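# Place bottles on ledges matching their cap colours

## Task

Set every bottle upright on the wall ledge whose coloured label strip is the same colour as that bottle's cap, with the bottle's entire base resting on that ledge.

## Robot and tools

ROBOT AND FRAME. There are two seven-joint arms, left_arm and right_arm, each ending in a two-finger parallel gripper. All poses are given in one scene frame. Its origin sits on the z = 0 plane, directly under the midpoint between the two arm bases, which are mounted 0.70 m above it. +x points forward (the direction both arms face), +z points up, and left_arm is on the +y side. Camera image sides do not follow the arm names. Reported hand positions and orientations can be off by a few centimetres, more at long reach.

GRIPPER FRAME. The fingers point along the gripper's +z axis and close along its y axis. end_effector_position is the spot between the pads when they are shut, just under 1 cm behind the fingertips. Closing pushes the tips about 17 mm further along +z, mostly while the pads are still more than 70 mm apart. Big wrist rotations can swing the elbow.

ROW FORMAT. Every command row is 16 plain numbers: left_arm x, y, z, qw, qx, qy, qz, opening, then right_arm x, y, z, qw, qx, qy, qz, opening. Both arms are always included. x, y, z are an absolute target position in metres in the scene frame; the quaternion is an absolute target orientation, w first. Opening runs from -1 (closed) to +1 (fully open, 0.145 m); a full close needs at least about 0.5 s. To keep an arm idle, resend the whole pose from the last result taken before it stopped, plus the opening you want; a 0 opening is a real command. To keep an orientation fixed, repeat your own quaternion rather than the drifted reported one.

execute_actions(actions, cameras). actions is a list of actions; each action is a list of up to 15 rows, one per 1/30 s control step. A short action repeats its final row to fill 15 steps. An action is rejected for both arms if a target lies more than 0.6 m from that gripper's current position along any of the gripper's own axes; the whole call is rejected if any action is malformed or the first fails that check against the latest reported state. The controller limits each step's orientation change to 32 degrees from the measured one and favours position when it cannot reach both, so one action may fall short; the result's Hand target shows where each arm is actually being sent. cameras: list of names, ["all"], or [] for none; by default images come only with an empty actions list. An unknown name invalidates the call.

move(target, speed, blend, opening_speed, grip_force, blocking, cameras). target is one 16-number row or a list of up to 15 rows (absolute poses, no 0.6 m check). Each gripper follows a straight line from its Hand target, turning the short way; all paths finish together and are capped at 10 s total. speed: m/s, 0.002 to 1.1, default 0.25 (rotation up to twice that in rad/s); one value or one per target. blend: metres of corner rounding per target; 0 stops at each point. opening_speed: rate on the -1..1 scale per second, at least 0.2. grip_force: newtons per finger pad, 3 to 10, one value or one per arm; it persists, and starts at 10. blocking=false returns after about 0.5 s while the move continues; a new move replaces a running one. Paths do not avoid obstacles or the other arm; grippers lag, stray and may overshoot speed, especially with a nearly straight arm. Faster moves and targets deeper past contact hit or press harder. The first target's openings are applied at the start; later targets' openings on arrival once everything is still. The result adds a move: line giving the ending (done, off_target, moving, held, fault) and any limits (paced = pose clipped, held = steps withheld). An arm not named is done, within 3 mm and 2 degrees.

wait(seconds 0 to 10): lets time pass with the last commands held; a running move continues. stop(): brakes a running move, needing some distance. zoom_image(camera cam_high or cam_low, region [x0, y0, x1, y1] in pixels, at most 504 by 504): enlarges part of that camera's newest image. read_manual(section "licences"): licence texts only. finished_scene(scene): ends the current scene, given its number; call nothing else in that reply.

RESULTS. grip_measured is the measured finger opening on the -1..1 scale; the last Joint positions entry per arm is the opening in metres. To hold something, keep commanding an opening well below grip_measured (lower squeezes harder, about 10 N per pad max for objects up to about 11 cm wide). Tool commands lists current gripper commands. Joint torques follow joint order, include gravity, carry offsets and noise; entries 3 and 4 wrap at ±28 N m. Joint velocities may read within noise. Calls with actions also list end_effector_position at some steps. Motor heat builds from holding loads, stretched arms or pushing at unreachable poses; MOTOR HOT appears at 85 °C and at 100 °C an OVER-TEMPERATURE FAULT stops the arm for 30 to 60 s or more.

CAMERAS. cam_high and cam_low, each 896x504, with the calibration given.

AVOID. Knocking objects out of the work area, dropping bottles or releasing them while moving, fast impacts, hard presses, and arm-to-arm contact; the clearance check does not protect grippers, housings or wrist cameras from each other, and closing on the other arm's fingers counts as a press. Loose objects may occasionally be nudged by outside pushes; the result must stay correct after the robot lets go.

Each tool is called after "Emit:" by a JSON object that holds its "name" and its "arguments".

## Session

Emit:
{"name": "execute_actions", "arguments": {"actions": []}}

Scene clock: 0.00 s.
left_arm: end_effector_position=(+0.3554, +0.1334, +0.3763) grip_measured=+1.00 end_effector_quat_wxyz=(-0.040, -0.585, +0.680, -0.440) | right_arm: end_effector_position=(+0.4020, -0.0846, +0.4120) grip_measured=+1.00 end_effector_quat_wxyz=(+0.172, +0.783, +0.024, +0.598)
Joint positions: left_arm=[0.476 0.652 -0.724 1.144 -0.177 -0.294 0.656 0.145] | right_arm=[0.249 -0.096 -0.415 1.14 -0.092 0.203 -0.635 0.145]
Joint velocities: within noise
Joint torques (N m): no reading
Motor temperatures (°C): left_arm=[23 20 24 22 21 24 21] | right_arm=[21 23 24 21 21 21 22]
Hand target: left_arm +0.3554, +0.1334, +0.3763; -0.040, -0.585, +0.680, -0.440 | right_arm +0.4020, -0.0846, +0.4120; +0.172, +0.783, +0.024, +0.598
Tool commands: left_gripper/opening=+1.0 right_gripper/opening=+1.0

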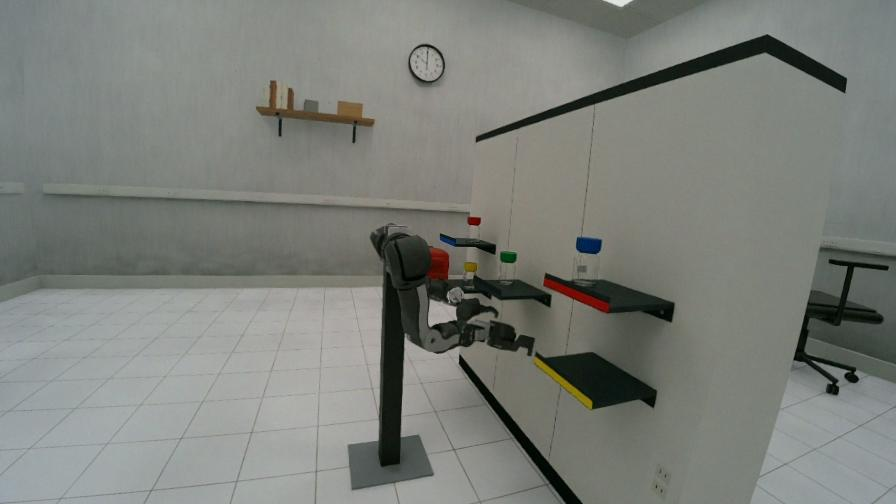

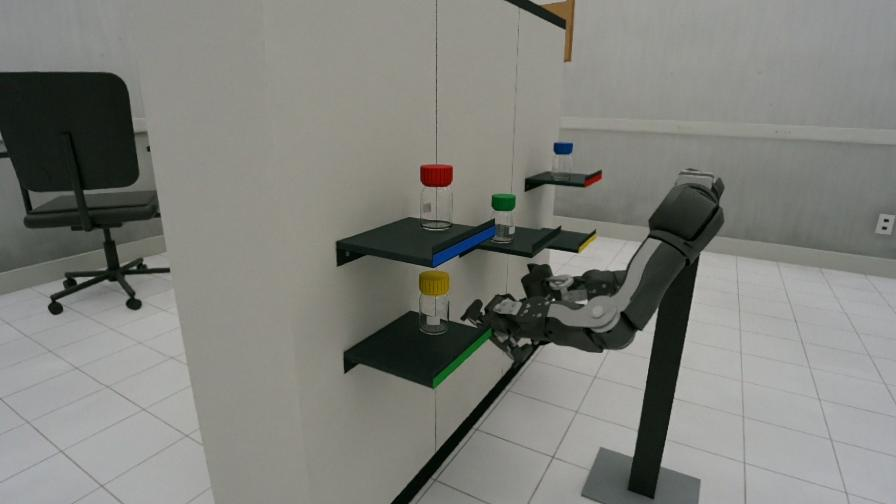

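Emit:
{"name": "zoom_image", "arguments": {"camera": "cam_high", "region": [430, 200, 690, 420]}}

Emit:
{"name": "zoom_image", "arguments": {"camera": "cam_low", "region": [320, 120, 620, 400]}}

Scaled by 1.938 from the camera's 896x504 image, which has a finer 1280x720 frame.

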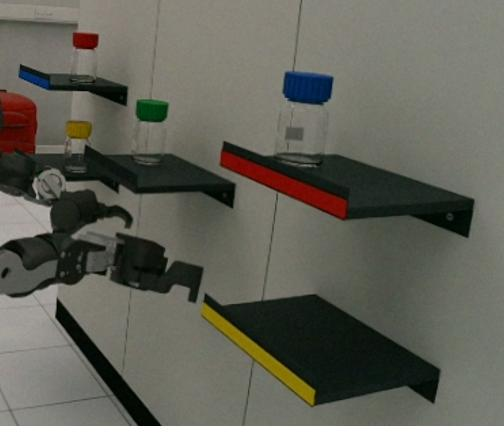

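Scaled by 1.680 from the camera's 896x504 image, which has a finer 1280x720 frame.

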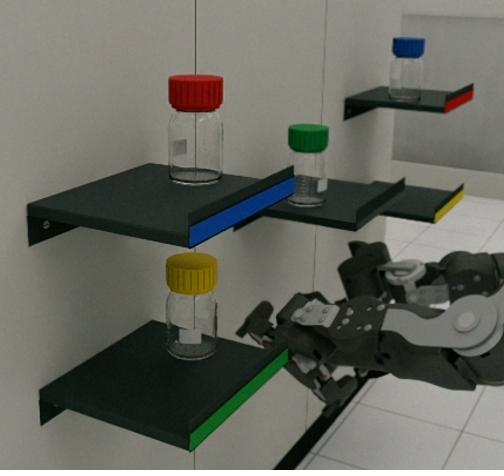

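Emit:
{"name": "move", "arguments": {"target": [[0.22,0.15,0.42,0,0.7071,0,0.7071,0.5,0.22,-0.28,0.45,0,0.7071,0,0.7071,0.5],[0.20,0.03,0.65,0,0.7071,0,0.7071,0.5,0.20,-0.34,0.74,0,0.7071,0,0.7071,0.5]], "cameras": ["all"]}}

Scene clock: 172.57 s.
left_arm: end_effector_position=(+0.2100, +0.0653, +0.6013) grip_measured=+0.50 end_effector_quat_wxyz=(-0.017, +0.677, +0.004, +0.736) | right_arm: end_effector_position=(+0.2023, -0.3335, +0.7037) grip_measured=+0.50 end_effector_quat_wxyz=(+0.002, +0.706, -0.002, +0.708)
Joint positions: left_arm=[-0.802 -0.154 -0.655 2.436 -0.604 0.122 -0.306 0.112] | right_arm=[-1.312 0.67 1.55 2.274 1.506 0.236 0.196 0.112]
Joint torques (N m): left_arm=[-1.78 -1.65 -4.08 3.67 -0.18 -0.59 0.06] | right_arm=[-1.2 2.04 3.82 0.42 0.33 -0.3 0.18]
Hand target: left_arm +0.2092, +0.0619, +0.6007; -0.012, +0.679, +0.002, +0.734 | right_arm +0.2025, -0.3326, +0.7038; +0.000, +0.707, +0.000, +0.707
Off the commanded pose: left_arm 0.061 m, 5 deg | right_arm 0.037 m, 0 deg.
joint read past its limit (left arm) — joint 4 (elbow), upper limit, where the elbow is as bent as it goes.
joint sent to its limit (left arm) — joint 4 (elbow), upper limit, where the elbow is as bent as it goes.
joint sent to its limit (right arm) — joint 1 (shoulder pitch), lower limit.
move: held (left_arm; a check stopped the path), off_target (right_arm; braked when a check withheld steps of left_arm); path passed 1 of 2 targets; limits=held
pose unreachable (left arm): on one or more control steps of this call, first in action 0 (counted from 0), this arm could not follow its commanded pose, so it was not sent that pose on those steps. It may still have moved: this result reports where it is.
cause: moving toward the commanded pose would bring two parts of the arm too close to each other (its base and another part of the arm, with joints 1 (shoulder pitch) to 7 (wrist yaw) between them, 16 mm apart when it was first held).

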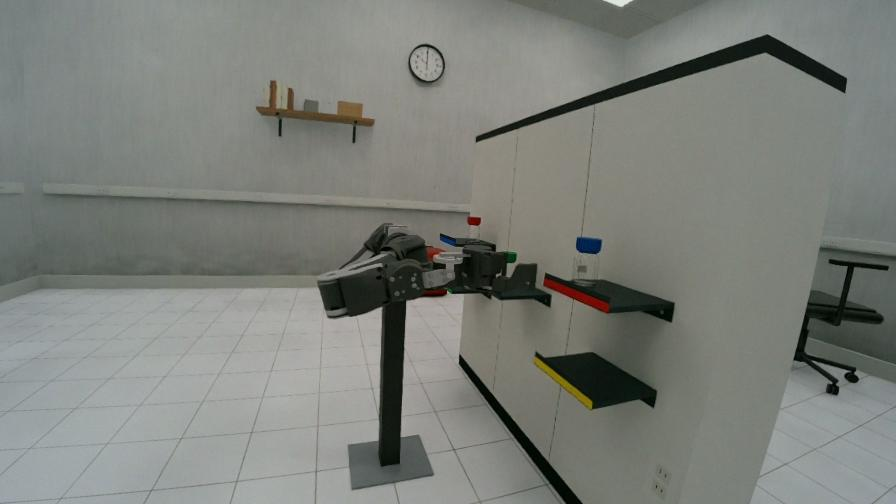

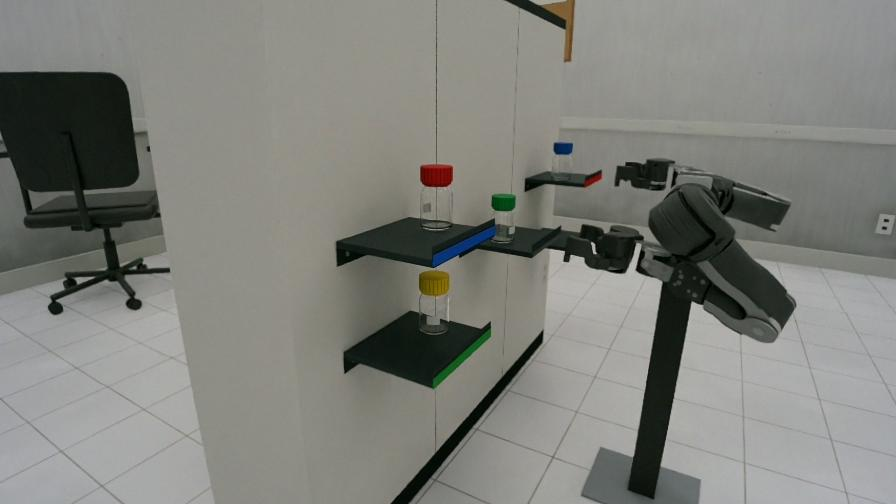

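Emit:
{"name": "zoom_image", "arguments": {"camera": "cam_low", "region": [470, 130, 690, 290]}}

Emit:
{"name": "zoom_image", "arguments": {"camera": "cam_high", "region": [410, 200, 630, 340]}}

Scaled by 2.291 from the camera's 896x504 image, which has a finer 1280x720 frame.

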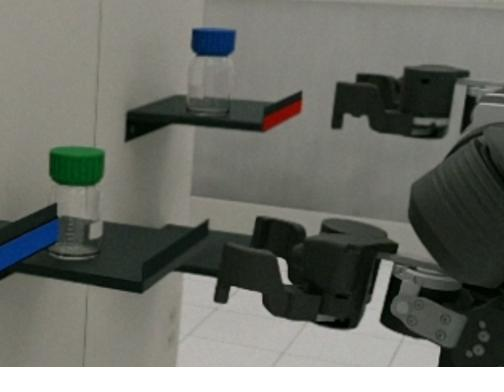

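Scaled by 2.291 from the camera's 896x504 image, which has a finer 1280x720 frame.

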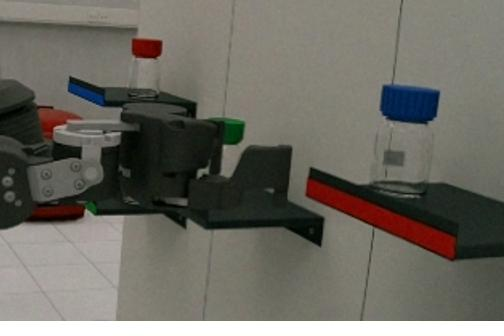

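Emit:
{"name": "move", "arguments": {"target": [[0.26,0.06,0.65,0,0.7071,0,0.7071,0.5,0.26,-0.338,0.738,0,0.7071,0,0.7071,0.5]], "cameras": ["all"], "speed": 0.15}}

Emit:
{"name": "zoom_image", "arguments": {"camera": "cam_low", "region": [470, 130, 690, 290]}}

Emit:
{"name": "zoom_image", "arguments": {"camera": "cam_high", "region": [410, 200, 630, 340]}}

Scene clock: 214.63 s.
left_arm: end_effector_position=(+0.2599, +0.0587, +0.6505) grip_measured=+0.50 end_effector_quat_wxyz=(-0.014, +0.687, +0.018, +0.726) | right_arm: end_effector_position=(+0.2596, -0.3375, +0.7400) grip_measured=+0.50 end_effector_quat_wxyz=(+0.000, +0.705, +0.003, +0.710)
Joint positions: left_arm=[-0.151 -0.164 -0.737 2.434 -0.363 0.78 -0.498 0.112] | right_arm=[-1.089 1.042 1.531 2.124 1.558 0.441 -0.023 0.112]
Joint torques (N m): left_arm=[2.55 -2.25 -0.68 3.17 0.01 -0.49 -0.05] | right_arm=[0.8 3.31 2.26 0.42 0.18 -0.33 -0.19]
Hand target: left_arm +0.2604, +0.0596, +0.6496; -0.017, +0.689, +0.020, +0.725 | right_arm +0.2600, -0.3379, +0.7380; +0.000, +0.707, +0.000, +0.707
Off the commanded pose: left_arm 0.001 m, 4 deg | right_arm 0.002 m, 1 deg.
joint read past its limit (left arm) — joint 2 (shoulder roll), lower limit; joint 4 (elbow), upper limit, where the elbow is as bent as it goes.
joint sent to its limit (left arm) — joint 2 (shoulder roll), lower limit; joint 4 (elbow), upper limit, where the elbow is as bent as it goes; joint 6 (wrist pitch), upper limit. The joint targets are off in orientation, not in position.
joint sent to its limit (right arm) — joint 5 (forearm roll), upper limit. The joint targets still meet the commanded pose.
move: off_target (left_arm)

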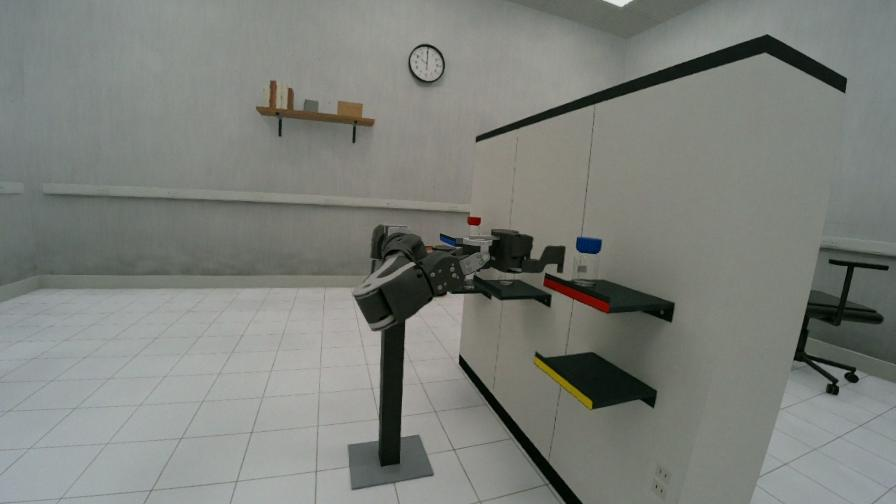

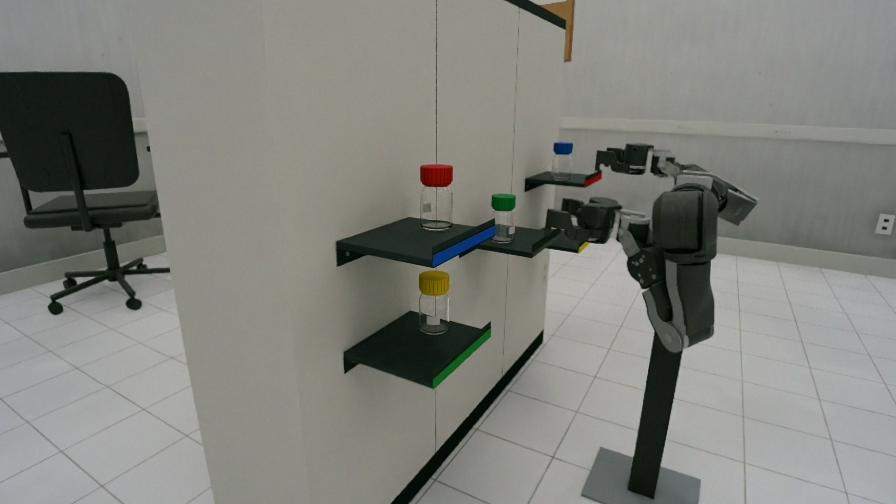

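Scaled by 2.291 from the camera's 896x504 image, which has a finer 1280x720 frame.

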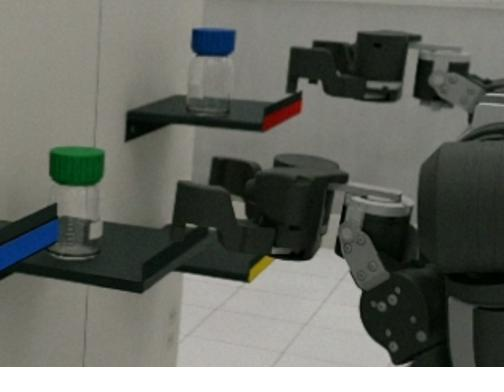

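Scaled by 2.291 from the camera's 896x504 image, which has a finer 1280x720 frame.

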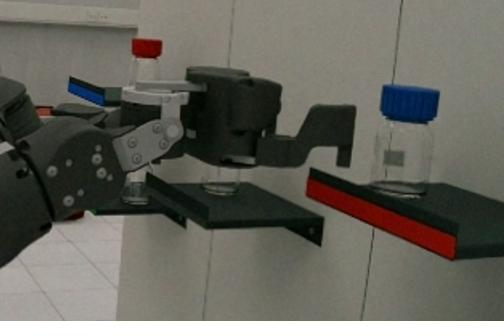

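Emit:
{"name": "move", "arguments": {"target": [0.26,0.06,0.65,0,0.7071,0,0.7071,0.5,0.378,-0.338,0.734,0,0.7071,0,0.7071,0.5], "cameras": ["all"], "speed": 0.1}}

Emit:
{"name": "zoom_image", "arguments": {"camera": "cam_low", "region": [470, 130, 690, 290]}}

Emit:
{"name": "zoom_image", "arguments": {"camera": "cam_high", "region": [410, 200, 630, 340]}}

Scene clock: 243.23 s.
left_arm: end_effector_position=(+0.2600, +0.0591, +0.6503) grip_measured=+0.50 end_effector_quat_wxyz=(-0.014, +0.688, +0.019, +0.726) | right_arm: end_effector_position=(+0.3782, -0.3381, +0.7325) grip_measured=+0.50 end_effector_quat_wxyz=(+0.013, +0.703, +0.017, +0.710)
Joint positions: left_arm=[-0.151 -0.164 -0.735 2.434 -0.362 0.78 -0.498 0.112] | right_arm=[-1.006 1.592 1.157 1.711 1.559 0.145 -0.15 0.112]
Joint torques (N m): left_arm=[2.55 -2.23 -0.91 3.17 -0.01 -0.49 -0.05] | right_arm=[3.78 3.73 5.6 0.28 0.08 -0.4 0.03]
Hand target: left_arm +0.2604, +0.0596, +0.6496; -0.017, +0.689, +0.020, +0.725 | right_arm +0.3778, -0.3381, +0.7339; +0.013, +0.702, +0.017, +0.712
Off the commanded pose: left_arm 0.001 m, 4 deg | right_arm 0.002 m, 3 deg.
joint read past its limit (left arm) — joint 2 (shoulder roll), lower limit; joint 4 (elbow), upper limit, where the elbow is as bent as it goes.
joint sent to its limit (left arm) — joint 2 (shoulder roll), lower limit; joint 4 (elbow), upper limit, where the elbow is as bent as it goes; joint 6 (wrist pitch), upper limit. The joint targets are off in orientation, not in position.
joint sent to its limit (right arm) — joint 5 (forearm roll), upper limit. The joint targets are off in orientation, not in position.
move: off_target (left_arm, right_arm)

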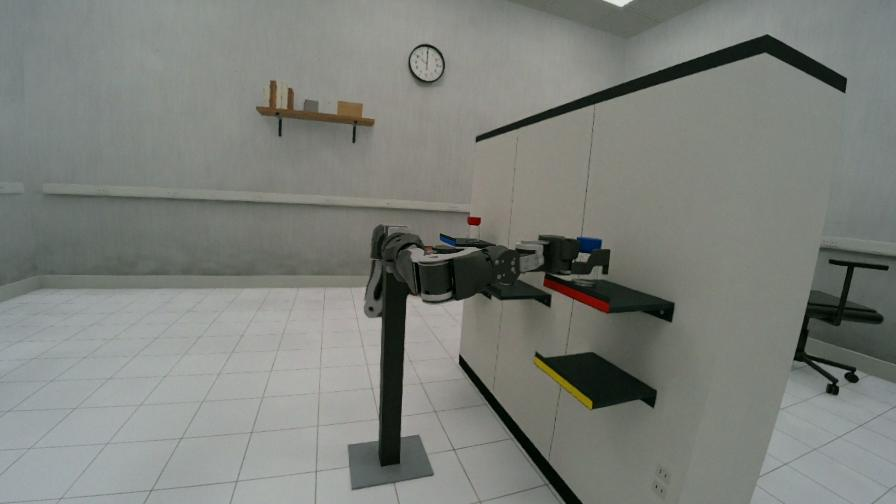

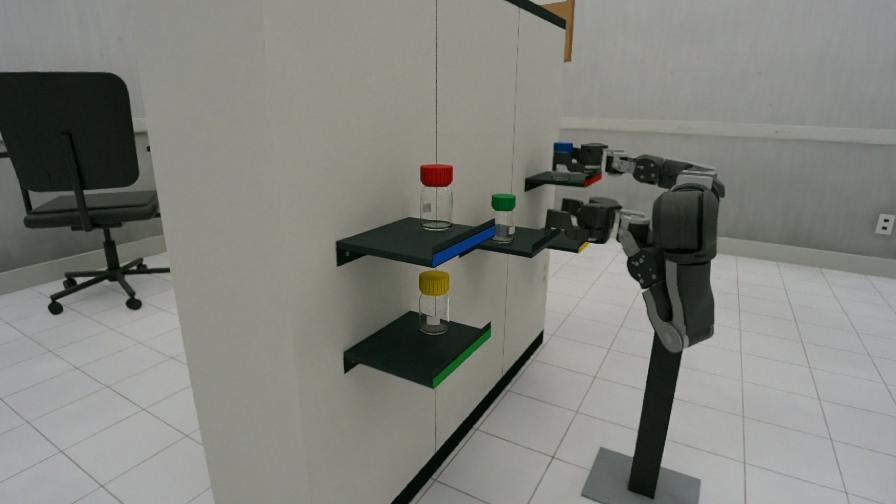

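Scaled by 2.291 from the camera's 896x504 image, which has a finer 1280x720 frame.

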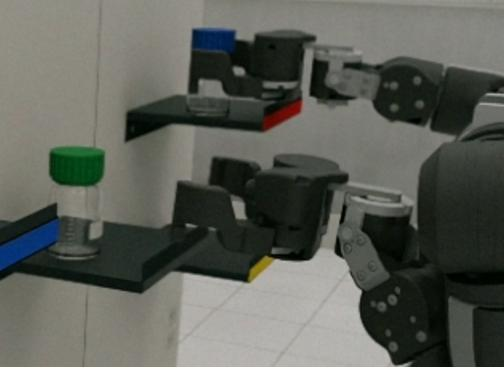

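Scaled by 2.291 from the camera's 896x504 image, which has a finer 1280x720 frame.

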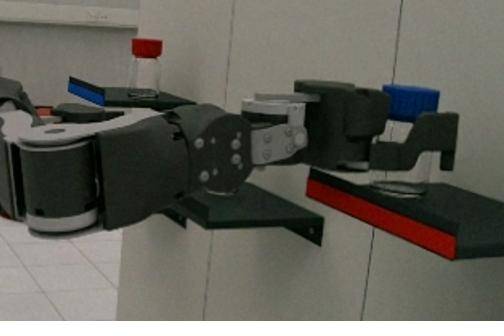

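Emit:
{"name": "move", "arguments": {"target": [0.26,0.06,0.65,0,0.7071,0,0.7071,0.5,0.378,-0.338,0.734,0,0.7071,0,0.7071,-0.6], "opening_speed": 0.8}}

Emit:
{"name": "move", "arguments": {"target": [0.26,0.06,0.65,0,0.7071,0,0.7071,0.5,0.375,-0.338,0.774,0,0.7071,0,0.7071,-0.6], "speed": 0.08, "cameras": ["all"]}}

Emit:
{"name": "zoom_image", "arguments": {"camera": "cam_low", "region": [470, 130, 690, 290]}}

Scene clock: 253.50 s.
left_arm: end_effector_position=(+0.2600, +0.0591, +0.6503) grip_measured=+0.50 end_effector_quat_wxyz=(-0.014, +0.688, +0.019, +0.726) | right_arm: end_effector_position=(+0.3783, -0.3382, +0.7329) grip_measured=-0.26 end_effector_quat_wxyz=(+0.012, +0.704, +0.015, +0.710)
Joint positions: left_arm=[-0.151 -0.164 -0.735 2.434 -0.362 0.78 -0.498 0.112] | right_arm=[-1.311 1.592 1.47 1.711 1.559 0.154 -0.153 0.056]
Joint torques (N m): left_arm=[2.55 -2.25 -0.91 3.17 -0.02 -0.49 -0.05] | right_arm=[3.23 1.78 5.83 0.42 0.06 -0.39 0.02]
Hand target: left_arm +0.2604, +0.0596, +0.6496; -0.017, +0.689, +0.020, +0.725 | right_arm +0.3780, -0.3381, +0.7339; +0.012, +0.703, +0.015, +0.711
Off the commanded pose: left_arm 0.001 m, 4 deg | right_arm 0.001 m, 2 deg.
joint read past its limit (left arm) — joint 2 (shoulder roll), lower limit; joint 4 (elbow), upper limit, where the elbow is as bent as it goes.
joint sent to its limit (left arm) — joint 2 (shoulder roll), lower limit; joint 4 (elbow), upper limit, where the elbow is as bent as it goes; joint 6 (wrist pitch), upper limit. The joint targets are off in orientation, not in position.
joint sent to its limit (right arm) — joint 1 (shoulder pitch), lower limit; joint 5 (forearm roll), upper limit. The joint targets still meet the commanded pose.
move: off_target (left_arm)

Scene clock: 254.40 s.
left_arm: end_effector_position=(+0.2600, +0.0591, +0.6503) grip_measured=+0.50 end_effector_quat_wxyz=(-0.014, +0.688, +0.019, +0.726) | right_arm: end_effector_position=(+0.3753, -0.3392, +0.7704) grip_measured=-0.26 end_effector_quat_wxyz=(+0.018, +0.706, +0.025, +0.708)
Joint positions: left_arm=[-0.151 -0.164 -0.735 2.434 -0.362 0.78 -0.498 0.112] | right_arm=[-1.228 1.62 1.562 1.673 1.559 0.336 -0.13 0.056]
Joint torques (N m): left_arm=[2.55 -2.23 -0.92 3.17 -0.01 -0.49 -0.05] | right_arm=[4.23 2.97 5.52 -0.01 0.05 -0.59 0.14]
Hand target: left_arm +0.2604, +0.0596, +0.6496; -0.017, +0.689, +0.020, +0.725 | right_arm +0.3750, -0.3381, +0.7739; +0.016, +0.702, +0.026, +0.712
Off the commanded pose: left_arm 0.001 m, 4 deg | right_arm 0.004 m, 4 deg.
joint read past its limit (left arm) — joint 2 (shoulder roll), lower limit; joint 4 (elbow), upper limit, where the elbow is as bent as it goes.
joint sent to its limit (left arm) — joint 2 (shoulder roll), lower limit; joint 4 (elbow), upper limit, where the elbow is as bent as it goes; joint 6 (wrist pitch), upper limit. The joint targets are off in orientation, not in position.
joint sent to its limit (right arm) — joint 3 (upper arm roll), upper limit; joint 5 (forearm roll), upper limit. The joint targets are off in orientation, not in position.
move: off_target (left_arm, right_arm)

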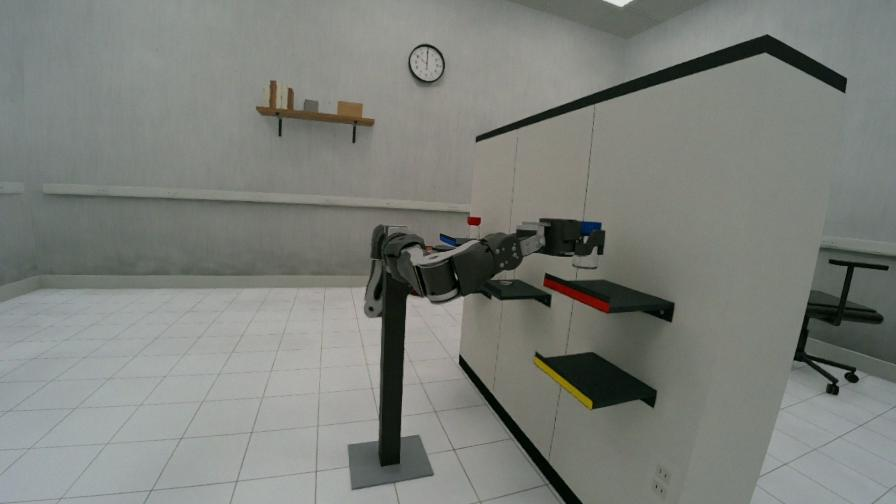

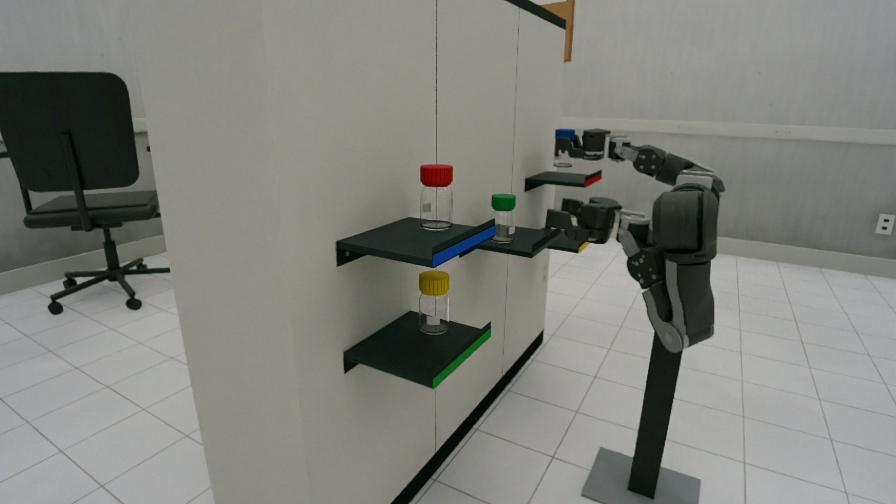

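Scaled by 2.291 from the camera's 896x504 image, which has a finer 1280x720 frame.

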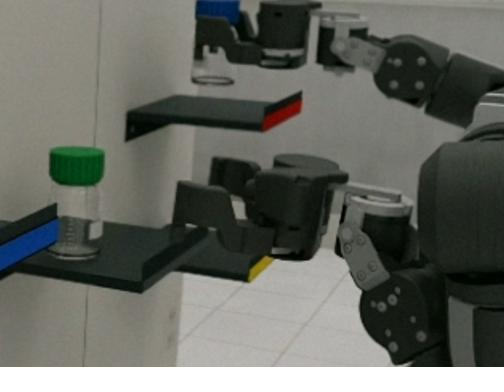

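Emit:
{"name": "move", "arguments": {"target": [[0.30,0.052,0.642,0,0.7071,0,0.7071,0.3,0.375,-0.338,0.774,0,0.7071,0,0.7071,-0.6],[0.382,0.051,0.641,0,0.7071,0,0.7071,0.3,0.375,-0.338,0.774,0,0.7071,0,0.7071,-0.6]], "speed": 0.1, "blend": [0.01,0], "cameras": ["all"]}}

Emit:
{"name": "zoom_image", "arguments": {"camera": "cam_low", "region": [430, 150, 650, 310]}}

Emit:
{"name": "zoom_image", "arguments": {"camera": "cam_high", "region": [410, 200, 630, 340]}}

Scene clock: 300.13 s.
left_arm: end_effector_position=(+0.3817, +0.0518, +0.6419) grip_measured=+0.30 end_effector_quat_wxyz=(-0.001, +0.707, +0.002, +0.708) | right_arm: end_effector_position=(+0.3753, -0.3393, +0.7704) grip_measured=-0.26 end_effector_quat_wxyz=(+0.018, +0.706, +0.025, +0.708)
Joint positions: left_arm=[0.358 -0.164 -0.408 1.935 -0.001 0.755 -0.443 0.098] | right_arm=[-1.228 1.62 1.562 1.673 1.559 0.336 -0.13 0.056]
Joint torques (N m): left_arm=[6.42 -1.7 -0.69 3.67 0.03 -0.67 0.19] | right_arm=[4.1 2.89 5.59 0.03 0.05 -0.59 0.14]
Hand target: left_arm +0.3820, +0.0510, +0.6410; +0.000, +0.707, +0.000, +0.707 | right_arm +0.3750, -0.3383, +0.7739; +0.016, +0.702, +0.026, +0.712
Off the commanded pose: left_arm 0.001 m, 0 deg | right_arm 0.004 m, 4 deg.
joint read past its limit (left arm) — joint 2 (shoulder roll), lower limit.
joint sent to its limit (right arm) — joint 3 (upper arm roll), upper limit; joint 5 (forearm roll), upper limit. The joint targets are off in orientation, not in position.
move: off_target (right_arm)

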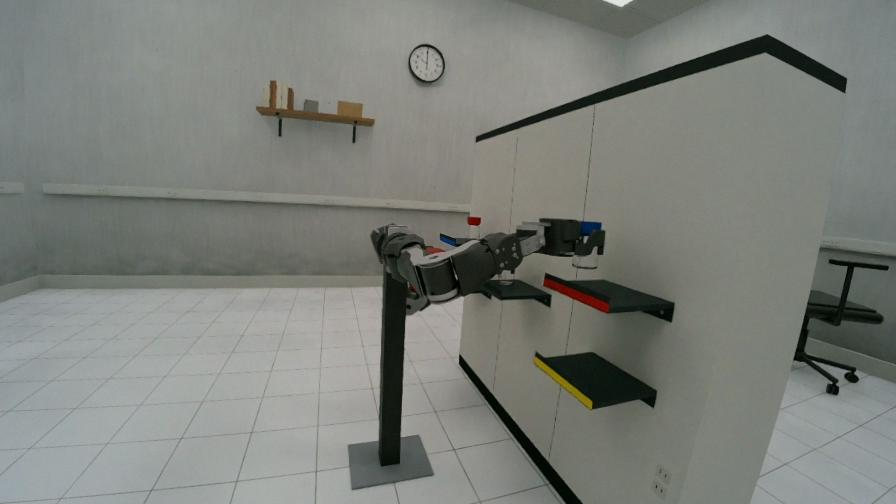

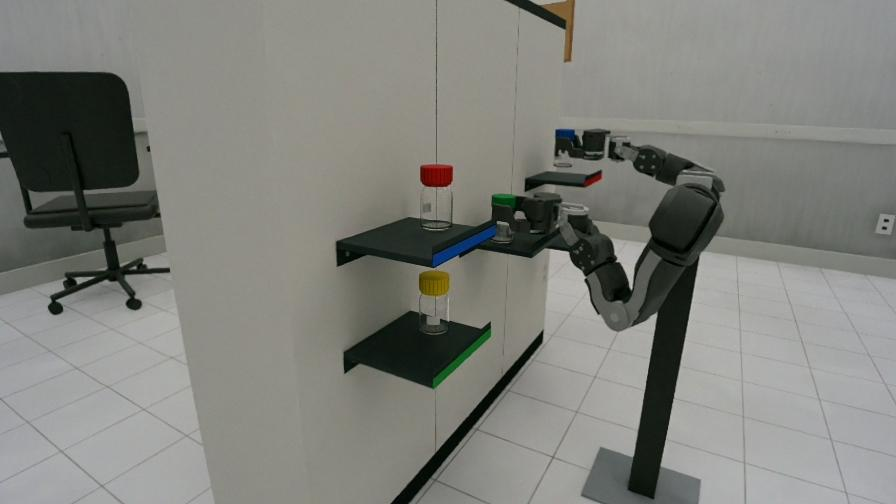

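Scaled by 2.291 from the camera's 896x504 image, which has a finer 1280x720 frame.

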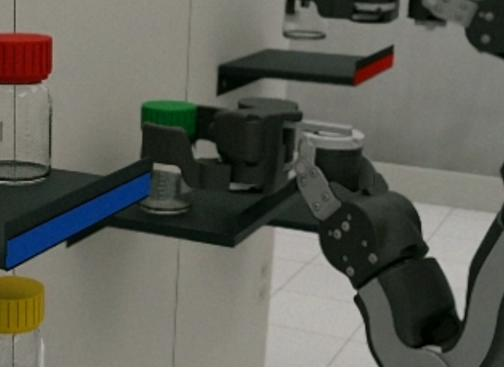

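Scaled by 2.291 from the camera's 896x504 image, which has a finer 1280x720 frame.

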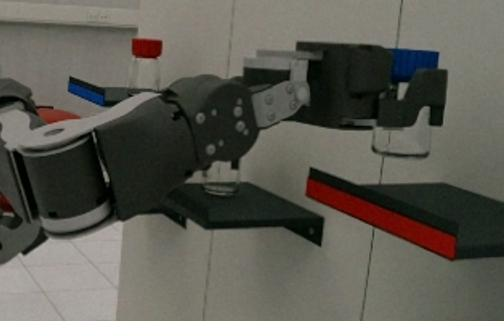

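Emit:
{"name": "move", "arguments": {"target": [[0.382,0.051,0.641,0,0.7071,0,0.7071,-0.6,0.375,-0.338,0.774,0,0.7071,0,0.7071,-0.6],[0.378,0.051,0.69,0,0.7071,0,0.7071,-0.6,0.375,-0.338,0.774,0,0.7071,0,0.7071,-0.6],[0.33,0.2,0.69,0,0.7071,0,0.7071,-0.6,0.375,-0.338,0.774,0,0.7071,0,0.7071,-0.6],[0.24,0.30,0.62,0,0.7071,0,0.7071,-0.6,0.375,-0.338,0.774,0,0.7071,0,0.7071,-0.6],[0.24,0.45,0.585,0,0.7071,0,0.7071,-0.6,0.375,-0.338,0.774,0,0.7071,0,0.7071,-0.6]], "speed": [0.1,0.1,0.15,0.15,0.15], "blend": [0,0.01,0.03,0.02,0], "opening_speed": 0.8, "cameras": ["all"]}}

Scene clock: 322.30 s.
left_arm: end_effector_position=(+0.2394, +0.4516, +0.5831) grip_measured=-0.25 end_effector_quat_wxyz=(-0.002, +0.711, +0.003, +0.703) | right_arm: end_effector_position=(+0.3753, -0.3393, +0.7704) grip_measured=-0.26 end_effector_quat_wxyz=(+0.018, +0.706, +0.025, +0.708)
Joint positions: left_arm=[-0.665 0.825 0.926 1.451 0.994 0.036 0.67 0.057] | right_arm=[-1.228 1.62 1.562 1.673 1.559 0.336 -0.129 0.056]
Joint torques (N m): left_arm=[1.44 6.34 2.65 3.48 0.54 -0.7 0.24] | right_arm=[4.07 2.86 5.42 0.02 0.07 -0.59 0.11]
Hand target: left_arm +0.2400, +0.4500, +0.5850; +0.000, +0.707, +0.000, +0.707 | right_arm +0.3750, -0.3382, +0.7739; +0.016, +0.702, +0.026, +0.712
Off the commanded pose: left_arm 0.003 m, 1 deg | right_arm 0.004 m, 4 deg.
joint sent to its limit (right arm) — joint 3 (upper arm roll), upper limit; joint 5 (forearm roll), upper limit. The joint targets are off in orientation, not in position.
move: off_target (right_arm)

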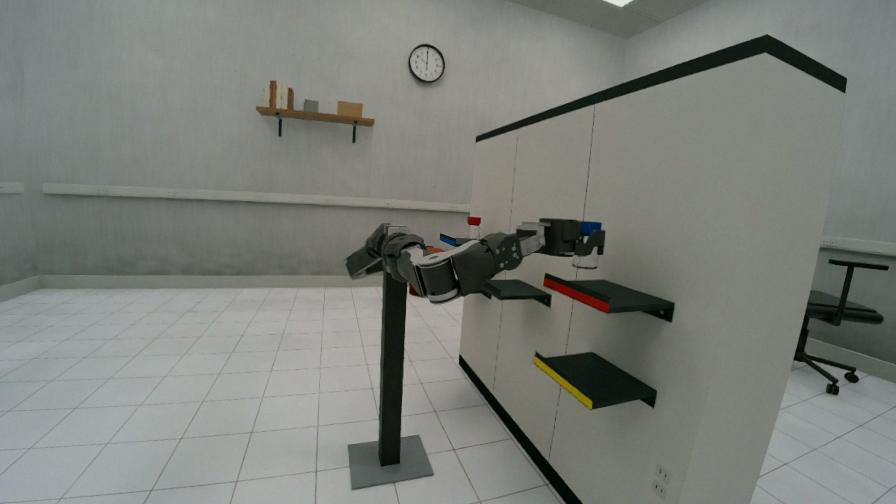

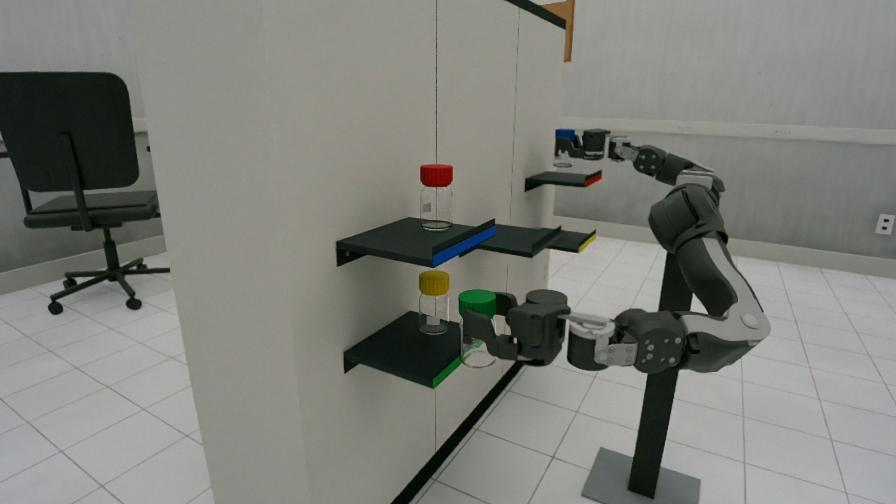

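Emit:
{"name": "move", "arguments": {"target": [[0.382,0.452,0.583,0,0.7071,0,0.7071,-0.6,0.375,-0.338,0.774,0,0.7071,0,0.7071,-0.6],[0.382,0.452,0.555,0,0.7071,0,0.7071,-0.6,0.375,-0.338,0.774,0,0.7071,0,0.7071,-0.6]], "speed": [0.12,0.05], "cameras": ["all"]}}

Emit:
{"name": "zoom_image", "arguments": {"camera": "cam_low", "region": [320, 220, 540, 400]}}

Scene clock: 340.37 s.
left_arm: end_effector_position=(+0.3812, +0.4538, +0.5561) grip_measured=-0.25 end_effector_quat_wxyz=(-0.003, +0.708, +0.001, +0.706) | right_arm: end_effector_position=(+0.3753, -0.3393, +0.7704) grip_measured=-0.26 end_effector_quat_wxyz=(+0.018, +0.706, +0.025, +0.708)
Joint positions: left_arm=[0.318 0.921 0.128 0.866 0.787 -0.061 0.608 0.057] | right_arm=[-1.228 1.62 1.562 1.673 1.559 0.336 -0.129 0.056]
Joint torques (N m): left_arm=[6.87 6.84 1.36 3.15 0.45 -0.69 0.23] | right_arm=[4.1 2.94 5.59 0.01 0.08 -0.58 0.13]
Hand target: left_arm +0.3820, +0.4521, +0.5552; +0.000, +0.707, +0.000, +0.707 | right_arm +0.3750, -0.3382, +0.7739; +0.016, +0.702, +0.026, +0.712
Off the commanded pose: left_arm 0.002 m, 0 deg | right_arm 0.004 m, 4 deg.
joint sent to its limit (right arm) — joint 3 (upper arm roll), upper limit; joint 5 (forearm roll), upper limit. The joint targets are off in orientation, not in position.
move: off_target (right_arm)

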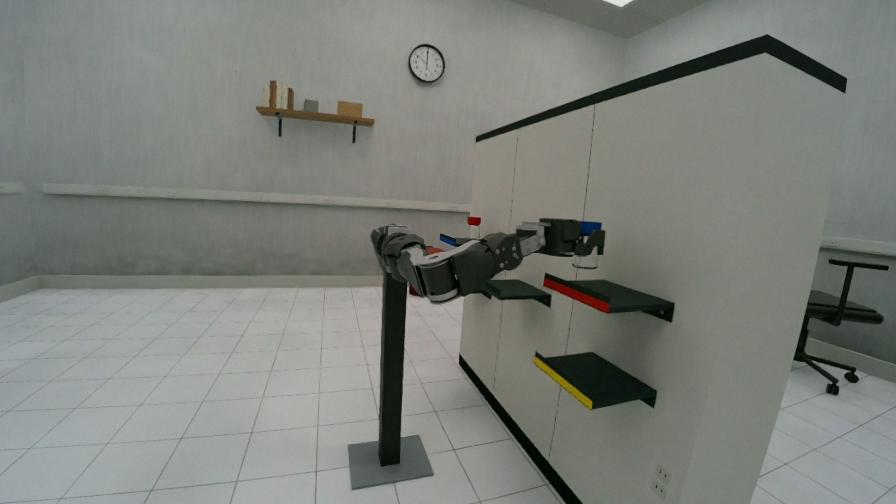

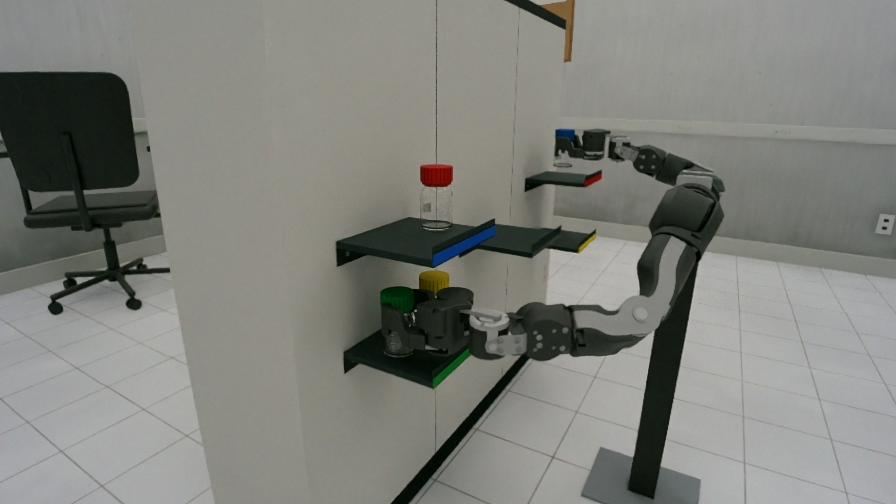

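Scaled by 2.291 from the camera's 896x504 image, which has a finer 1280x720 frame.

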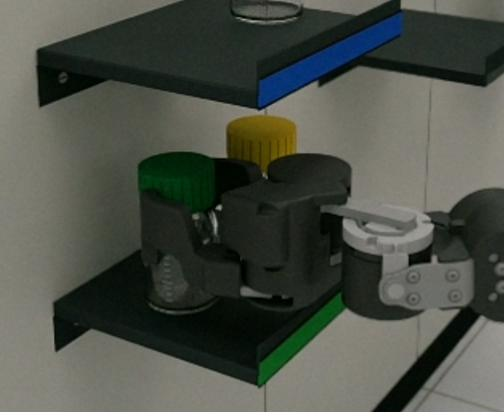

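Emit:
{"name": "move", "arguments": {"target": [0.382,0.452,0.538,0,0.7071,0,0.7071,-0.6,0.375,-0.338,0.774,0,0.7071,0,0.7071,-0.6], "speed": 0.03}}

Scene clock: 345.97 s.
left_arm: end_effector_position=(+0.3824, +0.4543, +0.5535) grip_measured=-0.25 end_effector_quat_wxyz=(-0.004, +0.688, -0.002, +0.725) | right_arm: end_effector_position=(+0.3753, -0.3393, +0.7704) grip_measured=-0.26 end_effector_quat_wxyz=(+0.018, +0.706, +0.025, +0.708)
Joint positions: left_arm=[0.344 0.935 0.024 0.802 0.881 -0.181 0.613 0.057] | right_arm=[-1.228 1.62 1.562 1.673 1.559 0.336 -0.129 0.056]
Joint torques (N m): left_arm=[4.07 6.13 -0.14 1.88 -0.12 0.27 0.04] | right_arm=[4.13 2.76 5.42 0.02 0.07 -0.58 0.13]
Hand target: left_arm +0.3815, +0.4519, +0.5381; +0.000, +0.707, +0.000, +0.707 | right_arm +0.3750, -0.3382, +0.7739; +0.016, +0.702, +0.026, +0.712
Off the commanded pose: left_arm 0.016 m, 3 deg | right_arm 0.004 m, 4 deg.
joint sent to its limit (right arm) — joint 3 (upper arm roll), upper limit; joint 5 (forearm roll), upper limit. The joint targets are off in orientation, not in position.
move: off_target (left_arm, right_arm)

Emit:
{"name": "move", "arguments": {"target": [[0.382,0.452,0.553,0,0.7071,0,0.7071,-0.6,0.375,-0.338,0.774,0,0.7071,0,0.7071,-0.6],[0.382,0.452,0.553,0,0.7071,0,0.7071,-0.05,0.375,-0.338,0.774,0,0.7071,0,0.7071,-0.6],[0.24,0.452,0.56,0,0.7071,0,0.7071,-0.05,0.375,-0.338,0.774,0,0.7071,0,0.7071,-0.6]], "speed": [0.03,0.1,0.12], "opening_speed": 0.4, "cameras": ["all"]}}

Emit:
{"name": "zoom_image", "arguments": {"camera": "cam_low", "region": [320, 220, 540, 400]}}

Scene clock: 360.70 s.
left_arm: end_effector_position=(+0.2396, +0.4532, +0.5587) grip_measured=-0.05 end_effector_quat_wxyz=(-0.002, +0.709, +0.003, +0.705) | right_arm: end_effector_position=(+0.3753, -0.3393, +0.7704) grip_measured=-0.26 end_effector_quat_wxyz=(+0.018, +0.706, +0.025, +0.708)
Joint positions: left_arm=[-0.742 0.886 0.791 1.372 1.103 -0.156 0.639 0.072] | right_arm=[-1.228 1.62 1.562 1.673 1.559 0.336 -0.129 0.056]
Joint torques (N m): left_arm=[0.8 6.29 3.14 3.03 0.5 -0.55 0.24] | right_arm=[4.13 2.99 5.48 0.01 0.07 -0.58 0.12]
Hand target: left_arm +0.2400, +0.4521, +0.5599; +0.000, +0.707, +0.000, +0.707 | right_arm +0.3750, -0.3382, +0.7739; +0.016, +0.702, +0.026, +0.712
Off the commanded pose: left_arm 0.002 m, 0 deg | right_arm 0.004 m, 4 deg.
joint sent to its limit (right arm) — joint 3 (upper arm roll), upper limit; joint 5 (forearm roll), upper limit. The joint targets are off in orientation, not in position.
move: off_target (right_arm)

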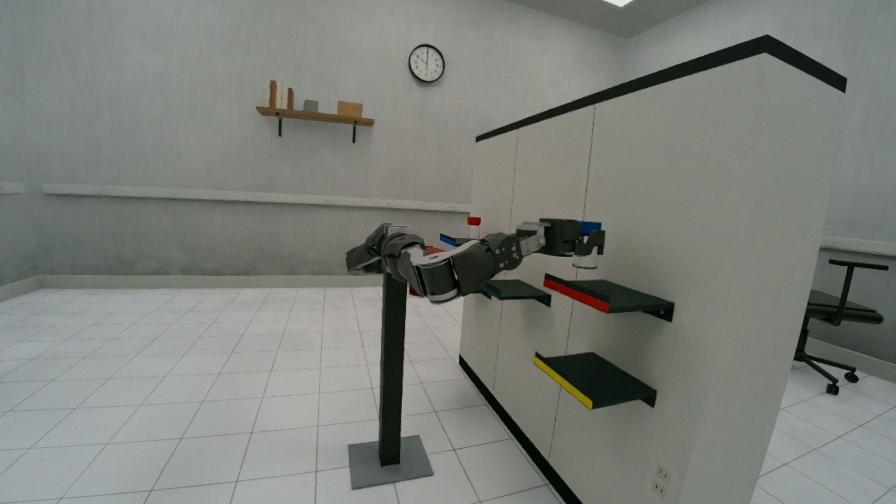

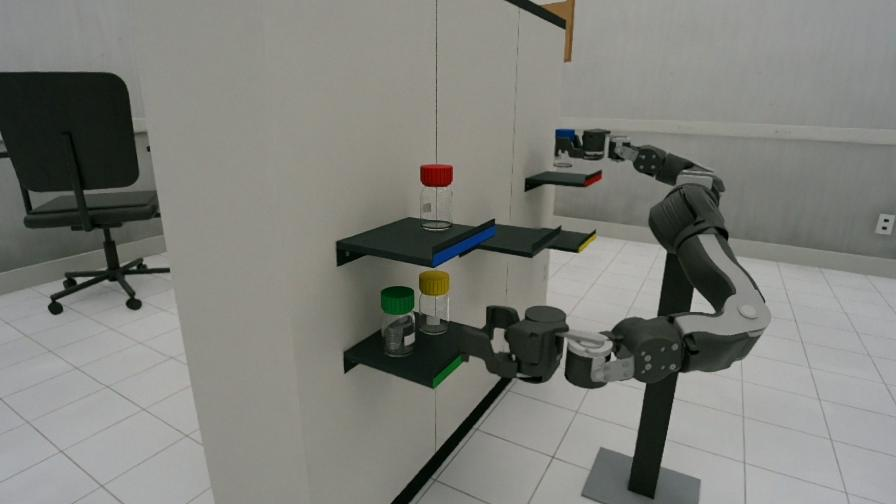

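Scaled by 2.291 from the camera's 896x504 image, which has a finer 1280x720 frame.

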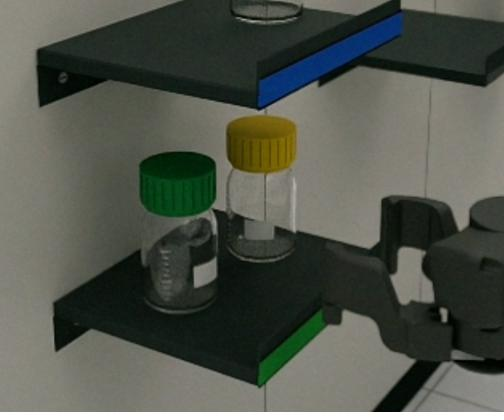

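Emit:
{"name": "move", "arguments": {"target": [[0.24,0.352,0.56,0,0.7071,0,0.7071,0.0,0.375,-0.338,0.774,0,0.7071,0,0.7071,-0.6],[0.31,0.352,0.557,0,0.7071,0,0.7071,0.0,0.375,-0.338,0.774,0,0.7071,0,0.7071,-0.6]], "speed": [0.2,0.1], "cameras": ["all"]}}

Emit:
{"name": "zoom_image", "arguments": {"camera": "cam_low", "region": [320, 220, 540, 400]}}

Emit:
{"name": "zoom_image", "arguments": {"camera": "cam_high", "region": [410, 200, 530, 320]}}

Scene clock: 388.37 s.
left_arm: end_effector_position=(+0.3103, +0.3507, +0.5601) grip_measured=+0.00 end_effector_quat_wxyz=(+0.002, +0.704, -0.003, +0.711) | right_arm: end_effector_position=(+0.3753, -0.3393, +0.7704) grip_measured=-0.26 end_effector_quat_wxyz=(+0.018, +0.706, +0.025, +0.708)
Joint positions: left_arm=[-0.476 0.852 0.43 1.73 0.927 -0.053 0.159 0.076] | right_arm=[-1.228 1.62 1.562 1.673 1.559 0.336 -0.129 0.056]
Joint torques (N m): left_arm=[2.31 5.55 2.06 2.66 0.18 -0.54 -0.05] | right_arm=[4.05 2.81 5.5 0.06 0.05 -0.59 0.13]
Hand target: left_arm +0.3100, +0.3519, +0.5571; +0.000, +0.707, +0.000, +0.707 | right_arm +0.3750, -0.3382, +0.7739; +0.016, +0.702, +0.026, +0.712
Off the commanded pose: left_arm 0.003 m, 1 deg | right_arm 0.004 m, 4 deg.
joint sent to its limit (right arm) — joint 3 (upper arm roll), upper limit; joint 5 (forearm roll), upper limit. The joint targets are off in orientation, not in position.
move: off_target (right_arm)

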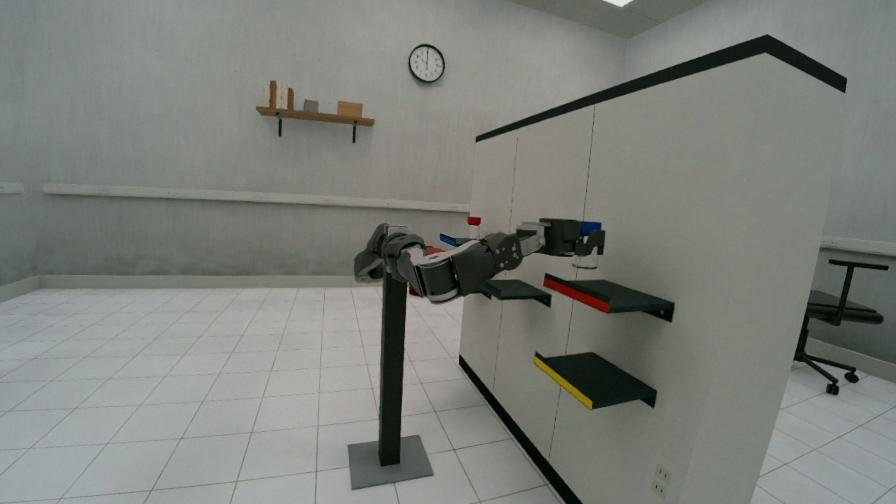

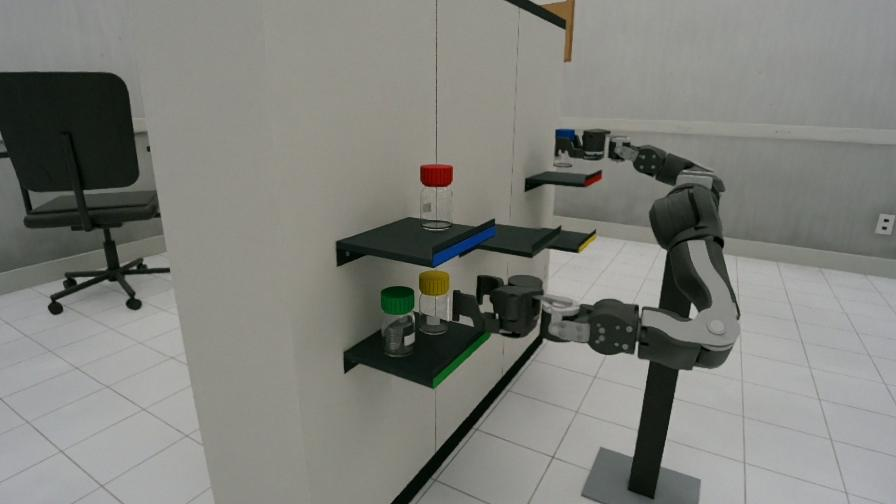

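Scaled by 2.291 from the camera's 896x504 image, which has a finer 1280x720 frame.

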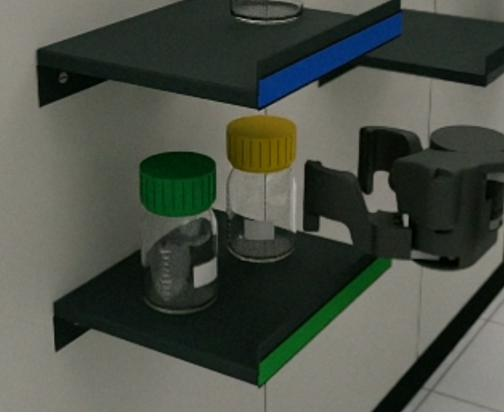

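Scaled by 4.200 from the camera's 896x504 image, which has a finer 1280x720 frame.

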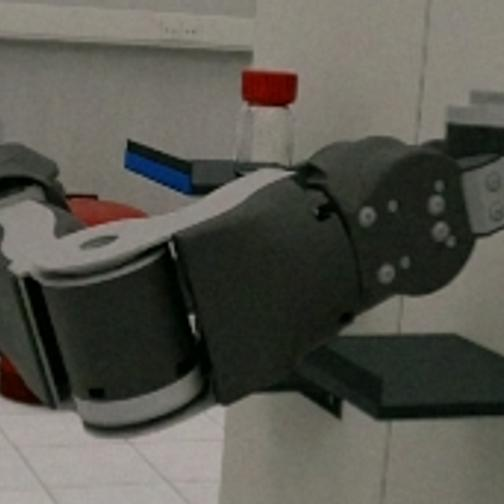

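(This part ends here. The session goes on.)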